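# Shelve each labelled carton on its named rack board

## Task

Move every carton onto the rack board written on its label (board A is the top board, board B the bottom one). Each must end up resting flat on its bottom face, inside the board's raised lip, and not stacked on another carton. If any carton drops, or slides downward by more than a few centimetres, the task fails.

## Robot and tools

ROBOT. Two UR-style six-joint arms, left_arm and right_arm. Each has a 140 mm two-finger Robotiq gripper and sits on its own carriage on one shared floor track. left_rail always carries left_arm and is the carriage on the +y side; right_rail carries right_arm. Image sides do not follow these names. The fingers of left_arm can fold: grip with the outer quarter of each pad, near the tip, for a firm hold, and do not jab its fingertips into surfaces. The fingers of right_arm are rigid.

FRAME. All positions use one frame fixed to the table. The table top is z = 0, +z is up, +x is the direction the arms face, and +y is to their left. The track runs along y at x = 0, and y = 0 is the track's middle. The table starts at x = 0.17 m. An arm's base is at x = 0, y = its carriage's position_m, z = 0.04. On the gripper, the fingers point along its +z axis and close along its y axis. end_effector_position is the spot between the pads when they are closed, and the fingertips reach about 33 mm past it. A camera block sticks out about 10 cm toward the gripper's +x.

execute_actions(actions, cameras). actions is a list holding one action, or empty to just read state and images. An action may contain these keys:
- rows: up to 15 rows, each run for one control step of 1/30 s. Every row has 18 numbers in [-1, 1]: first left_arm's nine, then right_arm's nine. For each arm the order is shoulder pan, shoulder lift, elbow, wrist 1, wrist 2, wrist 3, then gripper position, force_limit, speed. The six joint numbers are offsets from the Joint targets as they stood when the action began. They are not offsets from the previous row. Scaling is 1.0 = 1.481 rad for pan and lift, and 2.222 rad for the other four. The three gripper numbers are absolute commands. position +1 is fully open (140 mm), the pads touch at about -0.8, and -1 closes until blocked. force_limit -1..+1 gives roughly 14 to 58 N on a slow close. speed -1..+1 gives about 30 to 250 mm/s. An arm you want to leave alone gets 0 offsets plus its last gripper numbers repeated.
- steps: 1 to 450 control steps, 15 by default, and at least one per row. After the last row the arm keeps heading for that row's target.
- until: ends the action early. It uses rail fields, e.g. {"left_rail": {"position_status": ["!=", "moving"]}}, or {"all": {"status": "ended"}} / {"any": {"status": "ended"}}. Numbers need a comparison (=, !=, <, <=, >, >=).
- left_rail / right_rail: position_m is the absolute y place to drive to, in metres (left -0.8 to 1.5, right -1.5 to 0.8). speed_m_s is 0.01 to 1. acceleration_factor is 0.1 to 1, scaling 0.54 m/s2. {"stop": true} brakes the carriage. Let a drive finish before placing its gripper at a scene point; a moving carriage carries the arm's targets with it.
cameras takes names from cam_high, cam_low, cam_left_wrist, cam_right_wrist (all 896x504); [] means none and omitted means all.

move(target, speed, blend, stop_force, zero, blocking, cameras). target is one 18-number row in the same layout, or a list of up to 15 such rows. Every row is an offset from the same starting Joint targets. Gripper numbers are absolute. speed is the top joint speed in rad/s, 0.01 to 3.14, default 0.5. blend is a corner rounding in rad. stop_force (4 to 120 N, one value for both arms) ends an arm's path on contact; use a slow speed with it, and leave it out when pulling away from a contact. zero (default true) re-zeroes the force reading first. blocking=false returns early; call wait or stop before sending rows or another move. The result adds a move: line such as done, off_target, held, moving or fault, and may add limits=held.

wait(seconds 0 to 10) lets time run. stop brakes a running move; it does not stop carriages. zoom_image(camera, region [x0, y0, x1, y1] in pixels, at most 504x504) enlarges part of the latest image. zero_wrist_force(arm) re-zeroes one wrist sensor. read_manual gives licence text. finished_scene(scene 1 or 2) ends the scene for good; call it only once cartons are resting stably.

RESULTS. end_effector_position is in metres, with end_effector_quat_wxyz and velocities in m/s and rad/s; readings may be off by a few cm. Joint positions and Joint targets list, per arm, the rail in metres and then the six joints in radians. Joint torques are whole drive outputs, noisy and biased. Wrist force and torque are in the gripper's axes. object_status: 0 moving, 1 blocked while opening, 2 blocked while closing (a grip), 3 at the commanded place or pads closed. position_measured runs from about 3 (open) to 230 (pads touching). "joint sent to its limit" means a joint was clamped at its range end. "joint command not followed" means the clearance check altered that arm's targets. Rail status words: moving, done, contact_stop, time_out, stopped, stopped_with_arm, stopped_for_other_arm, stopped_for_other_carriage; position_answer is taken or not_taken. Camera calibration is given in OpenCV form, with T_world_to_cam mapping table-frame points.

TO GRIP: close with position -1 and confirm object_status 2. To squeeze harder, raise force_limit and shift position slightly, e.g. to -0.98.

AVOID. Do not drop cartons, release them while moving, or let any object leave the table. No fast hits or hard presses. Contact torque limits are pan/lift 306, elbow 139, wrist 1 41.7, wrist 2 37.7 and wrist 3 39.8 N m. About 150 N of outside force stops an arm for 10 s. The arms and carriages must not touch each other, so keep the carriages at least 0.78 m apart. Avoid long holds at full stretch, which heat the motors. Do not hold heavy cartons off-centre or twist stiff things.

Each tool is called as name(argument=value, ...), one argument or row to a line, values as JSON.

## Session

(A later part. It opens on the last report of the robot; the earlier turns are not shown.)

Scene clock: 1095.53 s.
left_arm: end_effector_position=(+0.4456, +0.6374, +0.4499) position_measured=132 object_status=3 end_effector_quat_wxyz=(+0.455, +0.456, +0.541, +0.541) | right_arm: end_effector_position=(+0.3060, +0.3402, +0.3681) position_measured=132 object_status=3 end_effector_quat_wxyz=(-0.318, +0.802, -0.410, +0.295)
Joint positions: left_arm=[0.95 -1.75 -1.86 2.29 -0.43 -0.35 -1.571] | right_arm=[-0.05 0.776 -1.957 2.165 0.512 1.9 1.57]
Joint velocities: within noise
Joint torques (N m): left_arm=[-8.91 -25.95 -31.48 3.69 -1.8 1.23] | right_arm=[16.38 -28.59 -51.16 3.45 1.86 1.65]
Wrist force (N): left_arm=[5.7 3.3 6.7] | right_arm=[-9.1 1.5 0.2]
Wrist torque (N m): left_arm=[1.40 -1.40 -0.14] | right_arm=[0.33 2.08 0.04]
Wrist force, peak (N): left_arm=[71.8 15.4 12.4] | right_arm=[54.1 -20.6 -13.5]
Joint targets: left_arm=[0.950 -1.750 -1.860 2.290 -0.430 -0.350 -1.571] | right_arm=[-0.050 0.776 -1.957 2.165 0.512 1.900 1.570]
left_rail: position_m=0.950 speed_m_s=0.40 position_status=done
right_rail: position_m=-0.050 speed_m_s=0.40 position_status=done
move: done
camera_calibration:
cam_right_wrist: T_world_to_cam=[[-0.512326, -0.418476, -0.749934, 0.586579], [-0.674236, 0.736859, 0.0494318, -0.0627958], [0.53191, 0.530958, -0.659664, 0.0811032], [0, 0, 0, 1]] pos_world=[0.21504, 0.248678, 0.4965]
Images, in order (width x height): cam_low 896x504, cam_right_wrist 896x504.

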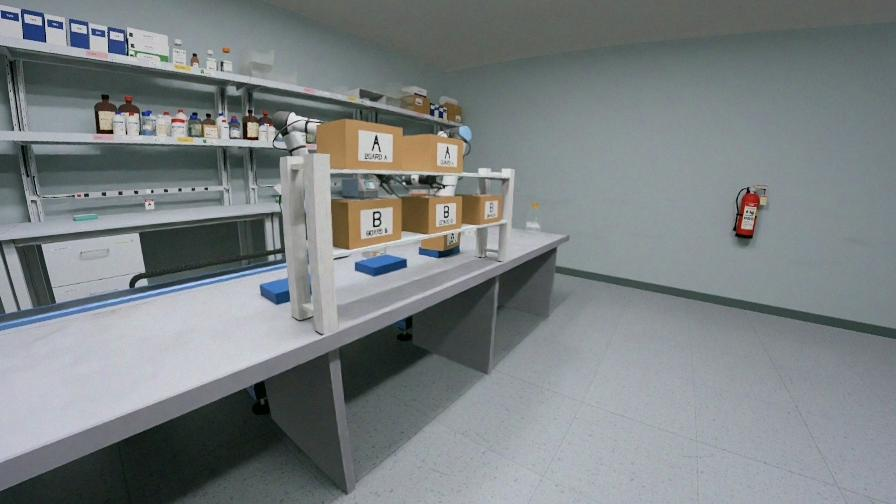

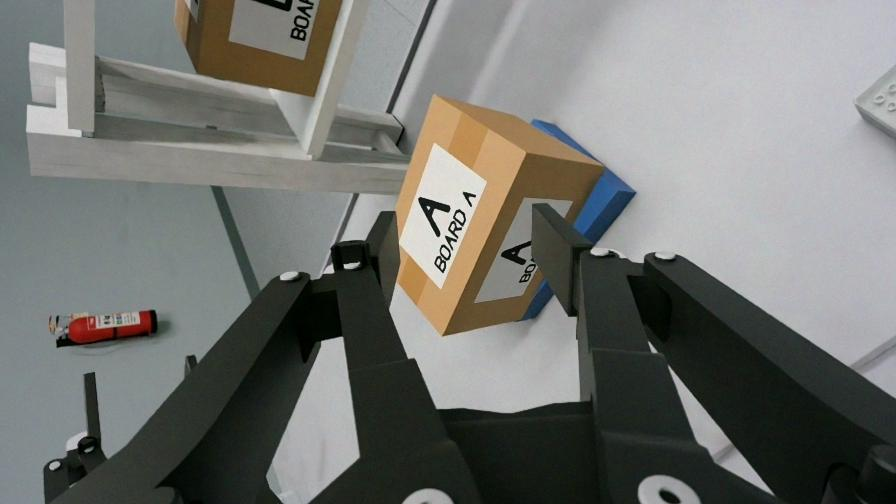

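move(
  target=[
    [0.0046,0.0689,0.0601,-0.106,0.0138,0,-0.03,1,1,-0.1473,0.0872,0.1385,-0.5207,0.0367,0,-0.03,1,1],
    [0.0046,0.2281,0.1073,-0.2593,0.0138,0,-0.03,1,1,-0.1473,0.2567,0.1891,-0.6842,0.0367,0,-0.03,1,1],
    [0.0046,0.4194,0.1258,-0.4054,0.0138,0,-0.03,1,1,-0.1473,0.4686,0.2095,-0.8459,0.0367,0,-0.03,1,1],
  ],
  speed=[0.6,0.3,0.2],
  blend=0.01,
  cameras=[],
)

move(
  target=[0.0255,0.0253,-0.0405,0.0236,0.017,0,-0.03,1,1,0.0857,0.0205,-0.0343,0.0207,0.0571,0,-0.03,1,1],
  speed=0.045,
  stop_force=18,
  cameras=["cam_low"],
)

Scene clock: 1123.60 s.
left_arm: end_effector_position=(+0.4510, +0.6392, +0.1249) position_measured=132 object_status=3 end_effector_quat_wxyz=(+0.462, +0.462, +0.535, +0.535) | right_arm: end_effector_position=(+0.5003, +0.3073, +0.1253) position_measured=132 object_status=3 end_effector_quat_wxyz=(+0.535, -0.535, +0.462, -0.462)
Joint positions: left_arm=[0.95 -1.743 -1.238 2.569 -1.331 -0.319 -1.571] | right_arm=[-0.05 0.558 -1.263 2.63 -1.367 1.982 1.57]
Joint velocities: within noise
Joint torques (N m): left_arm=[9.12 -20.18 -1.22 -1.08 0.89 1.28] | right_arm=[-11.66 -23.32 -4.63 -4.56 0.95 -1.13]
Wrist force (N): left_arm=[5.6 3.1 6.1] | right_arm=[-9.8 1.4 -0.2]
Wrist torque (N m): left_arm=[1.32 -1.42 -0.12] | right_arm=[0.43 2.42 0.15]
Wrist force, peak (N): left_arm=[5.7 3.8 6.9] | right_arm=[-10.0 1.6 -0.2]
Joint targets: left_arm=[0.950 -1.743 -1.238 2.569 -1.331 -0.319 -1.571] | right_arm=[-0.050 0.558 -1.263 2.630 -1.367 1.982 1.570]
left_rail: position_m=0.950 speed_m_s=0.40 position_status=done
right_rail: position_m=-0.050 speed_m_s=0.40 position_status=done
move: done
No camera images: "cameras" was empty.

Scene clock: 1127.27 s.
left_arm: end_effector_position=(+0.4567, +0.5998, +0.1248) position_measured=132 object_status=3 end_effector_quat_wxyz=(+0.462, +0.462, +0.535, +0.535) | right_arm: end_effector_position=(+0.4949, +0.3464, +0.1251) position_measured=132 object_status=3 end_effector_quat_wxyz=(+0.535, -0.535, +0.462, -0.462)
Joint positions: left_arm=[0.95 -1.71 -1.206 2.491 -1.285 -0.286 -1.571] | right_arm=[-0.05 0.668 -1.237 2.564 -1.327 2.092 1.57]
Joint velocities: within noise
Joint torques (N m): left_arm=[-12.74 -54.29 -10.11 -1.6 0.64 0.92] | right_arm=[-6.56 -61.95 -10.41 -4.16 -3.83 -2.08]
Wrist force (N): left_arm=[16.6 1.3 6.3] | right_arm=[-1.3 -1.4 -1.6]
Wrist torque (N m): left_arm=[1.19 -1.90 -0.51] | right_arm=[0.31 2.16 -0.16]
Wrist force, peak (N): left_arm=[25.5 3.6 6.9] | right_arm=[14.0 -1.0 -0.2]
Joint targets: left_arm=[0.950 -1.710 -1.206 2.491 -1.285 -0.286 -1.571] | right_arm=[-0.050 0.668 -1.237 2.564 -1.327 2.092 1.570]
left_rail: position_m=0.950 speed_m_s=0.40 position_status=done
right_rail: position_m=-0.050 speed_m_s=0.40 position_status=done
move: contact (left_arm, right_arm); left_arm: the elbow is farthest, 0.012 rad from its target; right_arm: the shoulder pan is farthest, 0.017 rad from its target
Images, in order (width x height): cam_low 896x504.

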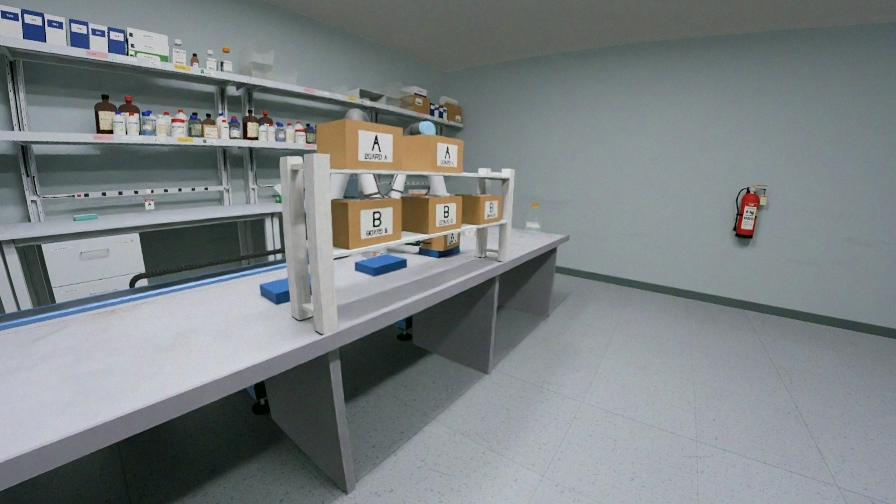

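move(
  target=[0.0022,0.0016,-0.0028,0.0018,0.0014,0,-0.03,1,1,0.0061,0.0017,-0.0023,0.0012,0.004,0,-0.03,1,1],
  speed=0.03,
  cameras=[],
)

Scene clock: 1154.23 s.
left_arm: end_effector_position=(+0.4575, +0.5969, +0.1249) position_measured=132 object_status=3 end_effector_quat_wxyz=(+0.462, +0.462, +0.535, +0.536) | right_arm: end_effector_position=(+0.4940, +0.3495, +0.1250) position_measured=132 object_status=3 end_effector_quat_wxyz=(+0.535, -0.535, +0.462, -0.462)
Joint positions: left_arm=[0.95 -1.707 -1.203 2.485 -1.281 -0.283 -1.571] | right_arm=[-0.05 0.677 -1.235 2.559 -1.325 2.1 1.57]
Joint velocities: within noise
Joint torques (N m): left_arm=[0.93 -24.88 -36.25 1.41 12.2 1.13] | right_arm=[36.67 -31.75 -33.54 -1.95 -6.52 -2.15]
Wrist force (N): left_arm=[35.8 6.9 7.8] | right_arm=[24.0 3.1 -0.4]
Wrist torque (N m): left_arm=[1.60 -2.79 -1.59] | right_arm=[0.49 1.17 -0.90]
Wrist force, peak (N): left_arm=[35.8 6.9 7.8] | right_arm=[24.0 3.1 -0.4]
Joint targets: left_arm=[0.950 -1.707 -1.203 2.485 -1.281 -0.283 -1.571] | right_arm=[-0.050 0.677 -1.234 2.559 -1.325 2.101 1.570]
left_rail: position_m=0.950 speed_m_s=0.40 position_status=done
right_rail: position_m=-0.050 speed_m_s=0.40 position_status=done
move: done
No camera images: "cameras" was empty.

move(
  target=[
    [-0.002,0,0,0,-0.0014,0,-0.03,1,1,0.002,0,0,0,0.0014,0,-0.03,1,1],
    [-0.002,-0.092,-0.006,0.0673,-0.0014,0,-0.03,1,1,0.002,-0.1032,-0.0065,0.0753,0.0014,0,-0.03,1,1],
    [-0.002,-0.1966,-0.0221,0.1532,-0.0014,0,-0.03,1,1,0.002,-0.219,-0.0243,0.1703,0.0014,0,-0.03,1,1],
    [-0.002,-0.2831,-0.0469,0.2356,-0.0014,0,-0.03,1,1,0.002,-0.3126,-0.0511,0.2594,0.0014,0,-0.03,1,1],
  ],
  speed=[0.02,0.08,0.08,0.08],
  blend=0.002,
  cameras=["cam_low"],
)

Scene clock: 1170.40 s.
left_arm: end_effector_position=(+0.4563, +0.5962, +0.3198) position_measured=132 object_status=3 end_effector_quat_wxyz=(+0.462, +0.462, +0.535, +0.536) | right_arm: end_effector_position=(+0.4930, +0.3502, +0.3200) position_measured=132 object_status=3 end_effector_quat_wxyz=(+0.535, -0.535, +0.462, -0.462)
Joint positions: left_arm=[0.95 -1.71 -1.623 2.381 -0.758 -0.286 -1.571] | right_arm=[-0.05 0.68 -1.697 2.445 -0.749 2.104 1.57]
Joint velocities: within noise
Joint torques (N m): left_arm=[-24.32 -32.58 -55.47 -0.11 13.43 1.13] | right_arm=[33.82 -54.25 -67.04 -5.74 -13.8 4.19]
Wrist force (N): left_arm=[46.4 6.6 10.2] | right_arm=[29.7 18.5 -3.4]
Wrist torque (N m): left_arm=[2.26 -2.46 -0.57] | right_arm=[1.03 0.83 -1.78]
Wrist force, peak (N): left_arm=[80.1 5.3 16.6] | right_arm=[61.8 18.2 -9.3]
Joint targets: left_arm=[0.950 -1.710 -1.623 2.381 -0.758 -0.286 -1.571] | right_arm=[-0.050 0.680 -1.698 2.445 -0.748 2.104 1.570]
left_rail: position_m=0.950 speed_m_s=0.40 position_status=done
right_rail: position_m=-0.050 speed_m_s=0.40 position_status=done
move: done; blend cut to 0.0016 rad at target 1
Images, in order (width x height): cam_low 896x504.

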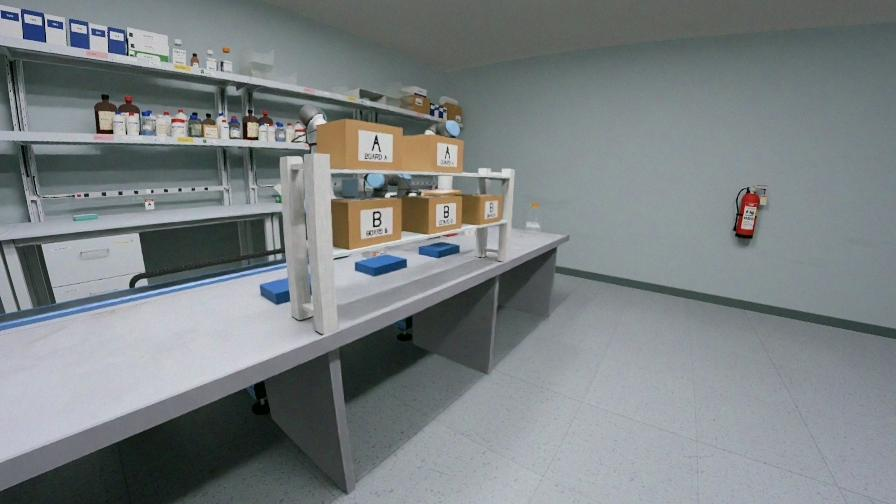

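move(
  target=[
    [-0.0004,-0.0672,-0.032,0.0767,0,0,-0.03,1,1,0.0004,-0.0704,-0.0341,0.081,0,0,-0.03,1,1],
    [-0.0007,-0.1162,-0.07,0.1474,0,0,-0.03,1,1,0.0007,-0.1199,-0.0741,0.1541,0,0,-0.03,1,1],
    [-0.0007,-0.1491,-0.1131,0.2125,0,0,-0.03,1,1,0.0007,-0.1519,-0.119,0.2203,0,0,-0.03,1,1],
    [-0.0007,-0.1681,-0.1609,0.2729,0,0,-0.03,1,1,0.0007,-0.1689,-0.1682,0.2808,0,0,-0.03,1,1],
  ],
  speed=0.08,
  blend=0.005,
  cameras=[],
)

Scene clock: 1186.67 s.
left_arm: end_effector_position=(+0.4559, +0.5957, +0.5997) position_measured=132 object_status=3 end_effector_quat_wxyz=(+0.462, +0.462, +0.535, +0.535) | right_arm: end_effector_position=(+0.4927, +0.3507, +0.5999) position_measured=132 object_status=3 end_effector_quat_wxyz=(+0.536, -0.536, +0.461, -0.462)
Joint positions: left_arm=[0.95 -1.711 -1.872 2.023 -0.152 -0.286 -1.571] | right_arm=[-0.05 0.681 -1.948 2.072 -0.125 2.104 1.57]
Joint velocities: within noise
Joint torques (N m): left_arm=[-32.7 -9.92 -59.9 -2.02 22.18 1.22] | right_arm=[36.33 -31.42 -74.84 -6.36 -17.18 5.47]
Wrist force (N): left_arm=[62.4 4.2 13.2] | right_arm=[44.1 16.8 -6.1]
Wrist torque (N m): left_arm=[2.16 -2.60 0.08] | right_arm=[0.97 0.30 -1.82]
Wrist force, peak (N): left_arm=[95.6 3.1 19.0] | right_arm=[76.6 16.4 -10.8]
Joint targets: left_arm=[0.950 -1.711 -1.872 2.023 -0.151 -0.286 -1.571] | right_arm=[-0.050 0.681 -1.948 2.072 -0.124 2.104 1.570]
left_rail: position_m=0.950 speed_m_s=0.40 position_status=done
right_rail: position_m=-0.050 speed_m_s=0.40 position_status=done
move: done
No camera images: "cameras" was empty.

move(
  target=[
    [0.0657,0.0225,-0.0104,-0.0045,0.06,0,-0.03,1,1,-0.0428,0.0096,-0.004,-0.0024,-0.0115,0,-0.03,1,1],
    [0.1363,0.0577,-0.0278,-0.0107,0.1251,0,-0.03,1,1,-0.0972,0.0194,-0.008,-0.0049,-0.0297,0,-0.03,1,1],
    [0.2003,0.0976,-0.0491,-0.016,0.1858,0,-0.03,1,1,-0.15,0.0317,-0.0133,-0.0079,-0.0469,0,-0.03,1,1],
    [0.2552,0.1421,-0.0748,-0.02,0.2358,0,-0.03,1,1,-0.2045,0.0465,-0.0198,-0.0113,-0.0697,0,-0.03,1,1],
  ],
  speed=0.08,
  blend=0.005,
  cameras=["cam_high"],
)

Scene clock: 1227.07 s.
left_arm: end_effector_position=(+0.6289, +0.5002, +0.5999) position_measured=132 object_status=3 end_effector_quat_wxyz=(+0.500, +0.500, +0.500, +0.500) | right_arm: end_effector_position=(+0.6290, +0.2521, +0.6001) position_measured=132 object_status=3 end_effector_quat_wxyz=(+0.500, -0.500, +0.500, -0.500)
Joint positions: left_arm=[0.95 -1.333 -1.661 1.857 -0.196 0.237 -1.571] | right_arm=[-0.05 0.378 -1.879 2.028 -0.15 1.949 1.57]
Joint velocities: within noise
Joint torques (N m): left_arm=[-25.46 5.02 -58.49 -8.47 22.26 1.57] | right_arm=[20.9 -10.65 -77.92 -14.75 -20.64 5.14]
Wrist force (N): left_arm=[60.5 9.0 11.4] | right_arm=[43.1 21.9 -4.2]
Wrist torque (N m): left_arm=[2.24 -2.78 -0.80] | right_arm=[1.10 0.35 -2.32]
Wrist force, peak (N): left_arm=[75.2 7.5 14.2] | right_arm=[56.8 19.9 -6.5]
Joint targets: left_arm=[0.950 -1.333 -1.661 1.857 -0.196 0.238 -1.571] | right_arm=[-0.050 0.378 -1.879 2.028 -0.150 1.949 1.570]
left_rail: position_m=0.950 speed_m_s=0.40 position_status=done
right_rail: position_m=-0.050 speed_m_s=0.40 position_status=done
move: done
Images, in order (width x height): cam_high 896x504.

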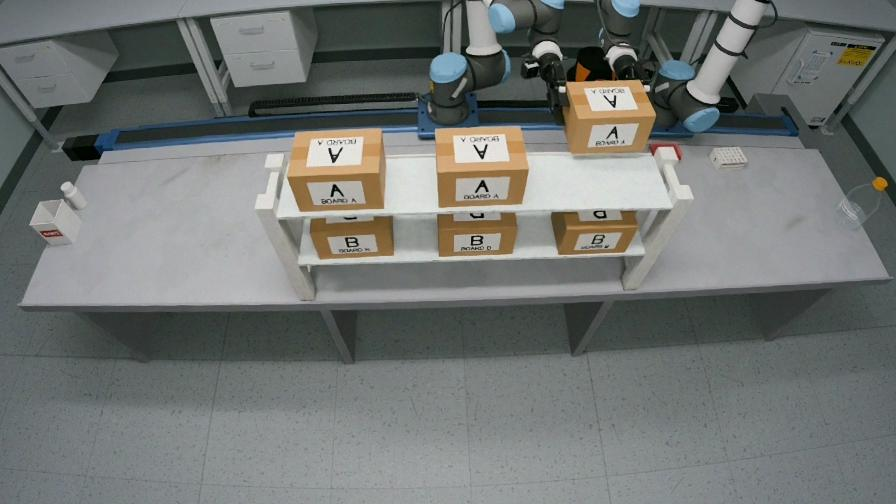

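move(
  target=[
    [0.0467,0.0353,-0.0219,-0.0017,0.0311,0,-0.03,1,1,-0.0382,0.0297,-0.0138,-0.006,-0.0254,0,-0.03,1,1],
    [0.0931,0.0633,-0.0402,-0.002,0.0621,0,-0.03,1,1,-0.0575,0.0688,-0.0333,-0.0126,-0.0383,0,-0.03,1,1],
    [0.1363,0.093,-0.0605,-0.0015,0.0908,0,-0.03,1,1,-0.0741,0.1084,-0.0546,-0.0177,-0.0494,0,-0.03,1,1],
    [0.1752,0.1231,-0.0821,0.0001,0.1167,0,-0.03,1,1,-0.0878,0.1473,-0.0771,-0.0211,-0.0585,0,-0.03,1,1],
    [0.1752,0.1341,-0.0555,-0.0339,0.1167,0,-0.03,1,1,-0.0878,0.1589,-0.0493,-0.0566,-0.0585,0,-0.03,1,1],
  ],
  speed=[0.08,0.08,0.08,0.08,0.04],
  blend=0.005,
  cameras=["cam_low","cam_high"],
)

Scene clock: 1257.23 s.
left_arm: end_effector_position=(+0.7881, +0.4913, +0.5571) position_measured=132 object_status=3 end_effector_quat_wxyz=(+0.500, +0.500, +0.500, +0.500) | right_arm: end_effector_position=(+0.7880, +0.2430, +0.5573) position_measured=132 object_status=3 end_effector_quat_wxyz=(+0.500, -0.500, +0.500, -0.500)
Joint positions: left_arm=[0.95 -1.073 -1.463 1.733 -0.271 0.497 -1.571] | right_arm=[-0.05 0.248 -1.644 1.918 -0.275 1.819 1.57]
Joint velocities: within noise
Joint torques (N m): left_arm=[-47.25 -5.25 -39.31 -6.66 22.09 1.8] | right_arm=[41.57 0.52 -28.07 -1.04 -20.7 5.2]
Wrist force (N): left_arm=[72.3 17.7 10.4] | right_arm=[45.4 -20.0 -7.0]
Wrist torque (N m): left_arm=[2.12 -3.72 -1.99] | right_arm=[-0.56 0.18 -1.45]
Wrist force, peak (N): left_arm=[72.3 17.7 10.4] | right_arm=[52.6 22.4 -5.5]
Joint targets: left_arm=[0.950 -1.073 -1.463 1.734 -0.271 0.497 -1.571] | right_arm=[-0.050 0.248 -1.643 1.918 -0.275 1.819 1.570]
left_rail: position_m=0.950 speed_m_s=0.40 position_status=done
right_rail: position_m=-0.050 speed_m_s=0.40 position_status=done
move: done
Images, in order (width x height): cam_high 896x504, cam_low 896x504.

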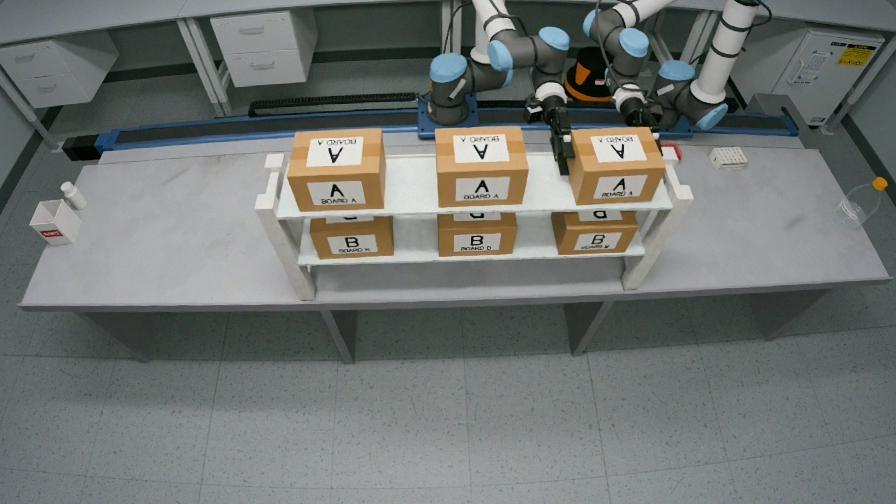

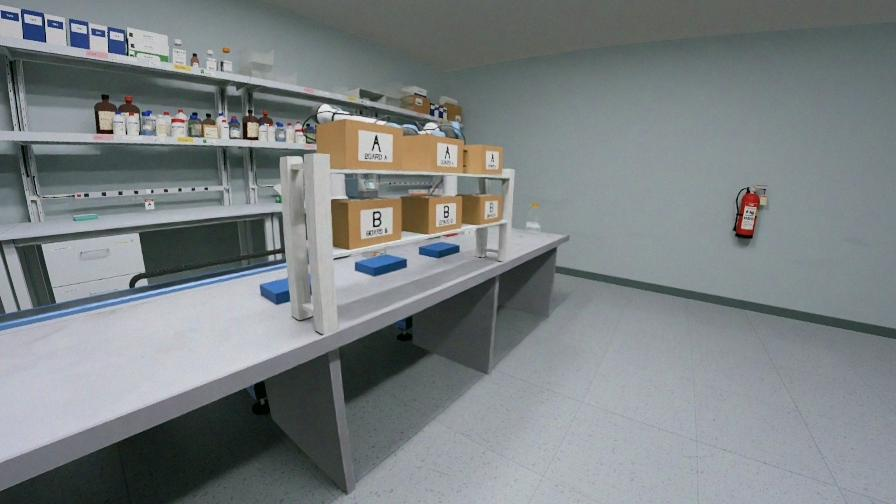

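move(
  target=[
    [0.0163,-0.0237,0.0174,-0.0016,0.0109,0,-0.03,1,1,-0.0398,-0.019,0.0114,0.0012,-0.0265,0,-0.03,1,1],
    [0.0163,-0.0434,-0.0432,0.0722,0.0109,0,-0.03,1,1,-0.0398,-0.039,-0.0515,0.0775,-0.0265,0,-0.03,1,1],
    [-0.102,-0.1274,0.0116,0.0733,-0.068,0,-0.03,1,1,-0.0047,-0.1493,0.0053,0.0942,-0.0031,0,-0.03,1,1],
  ],
  speed=[0.05,0.3,0.4],
  blend=0.005,
  cameras=["cam_low","cam_high"],
)

Scene clock: 1275.27 s.
left_arm: end_effector_position=(+0.6807, +0.5213, +0.6499) position_measured=132 object_status=3 end_effector_quat_wxyz=(+0.500, +0.500, +0.500, +0.500) | right_arm: end_effector_position=(+0.6807, +0.2129, +0.6502) position_measured=132 object_status=3 end_effector_quat_wxyz=(+0.500, -0.500, +0.500, -0.500)
Joint positions: left_arm=[0.95 -1.224 -1.651 1.759 -0.108 0.346 -1.571] | right_arm=[-0.05 0.241 -1.864 1.93 -0.066 1.812 1.57]
Joint velocities: within noise
Joint torques (N m): left_arm=[-7.5 -49.97 -37.8 1.35 -1.91 1.82] | right_arm=[18.15 -42.75 -42.27 0.03 1.45 -2.48]
Wrist force (N): left_arm=[6.8 -1.9 5.5] | right_arm=[-7.9 2.5 2.7]
Wrist torque (N m): left_arm=[0.24 -1.69 -0.11] | right_arm=[0.68 2.03 0.14]
Wrist force, peak (N): left_arm=[72.6 18.1 10.7] | right_arm=[47.1 -21.7 -10.8]
Joint targets: left_arm=[0.950 -1.224 -1.651 1.759 -0.108 0.346 -1.571] | right_arm=[-0.050 0.241 -1.865 1.930 -0.066 1.812 1.570]
left_rail: position_m=0.950 speed_m_s=0.40 position_status=done
right_rail: position_m=-0.050 speed_m_s=0.40 position_status=done
move: done
Images, in order (width x height): cam_high 896x504, cam_low 896x504.

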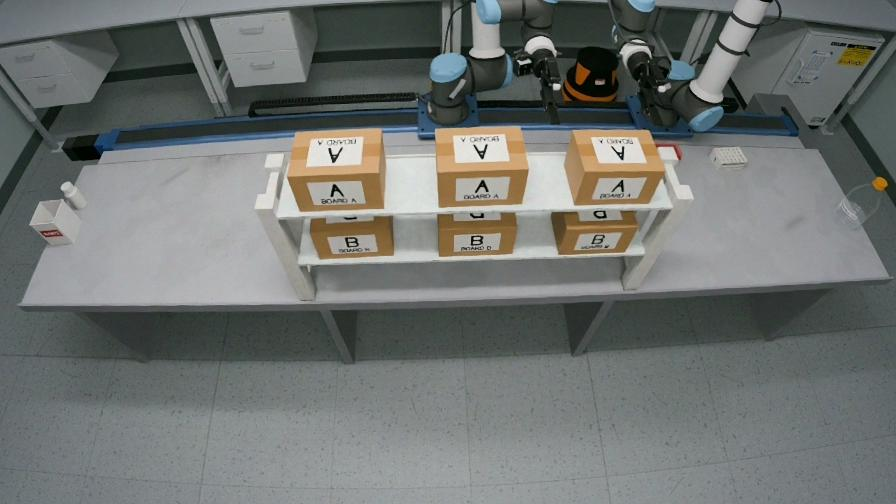

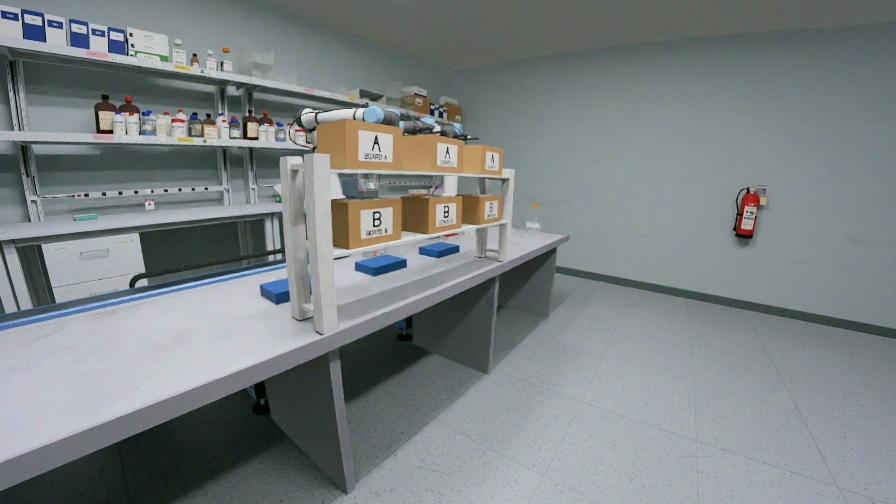

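finished_scene(
  scene=2,
)

The scene is finished: the task was done.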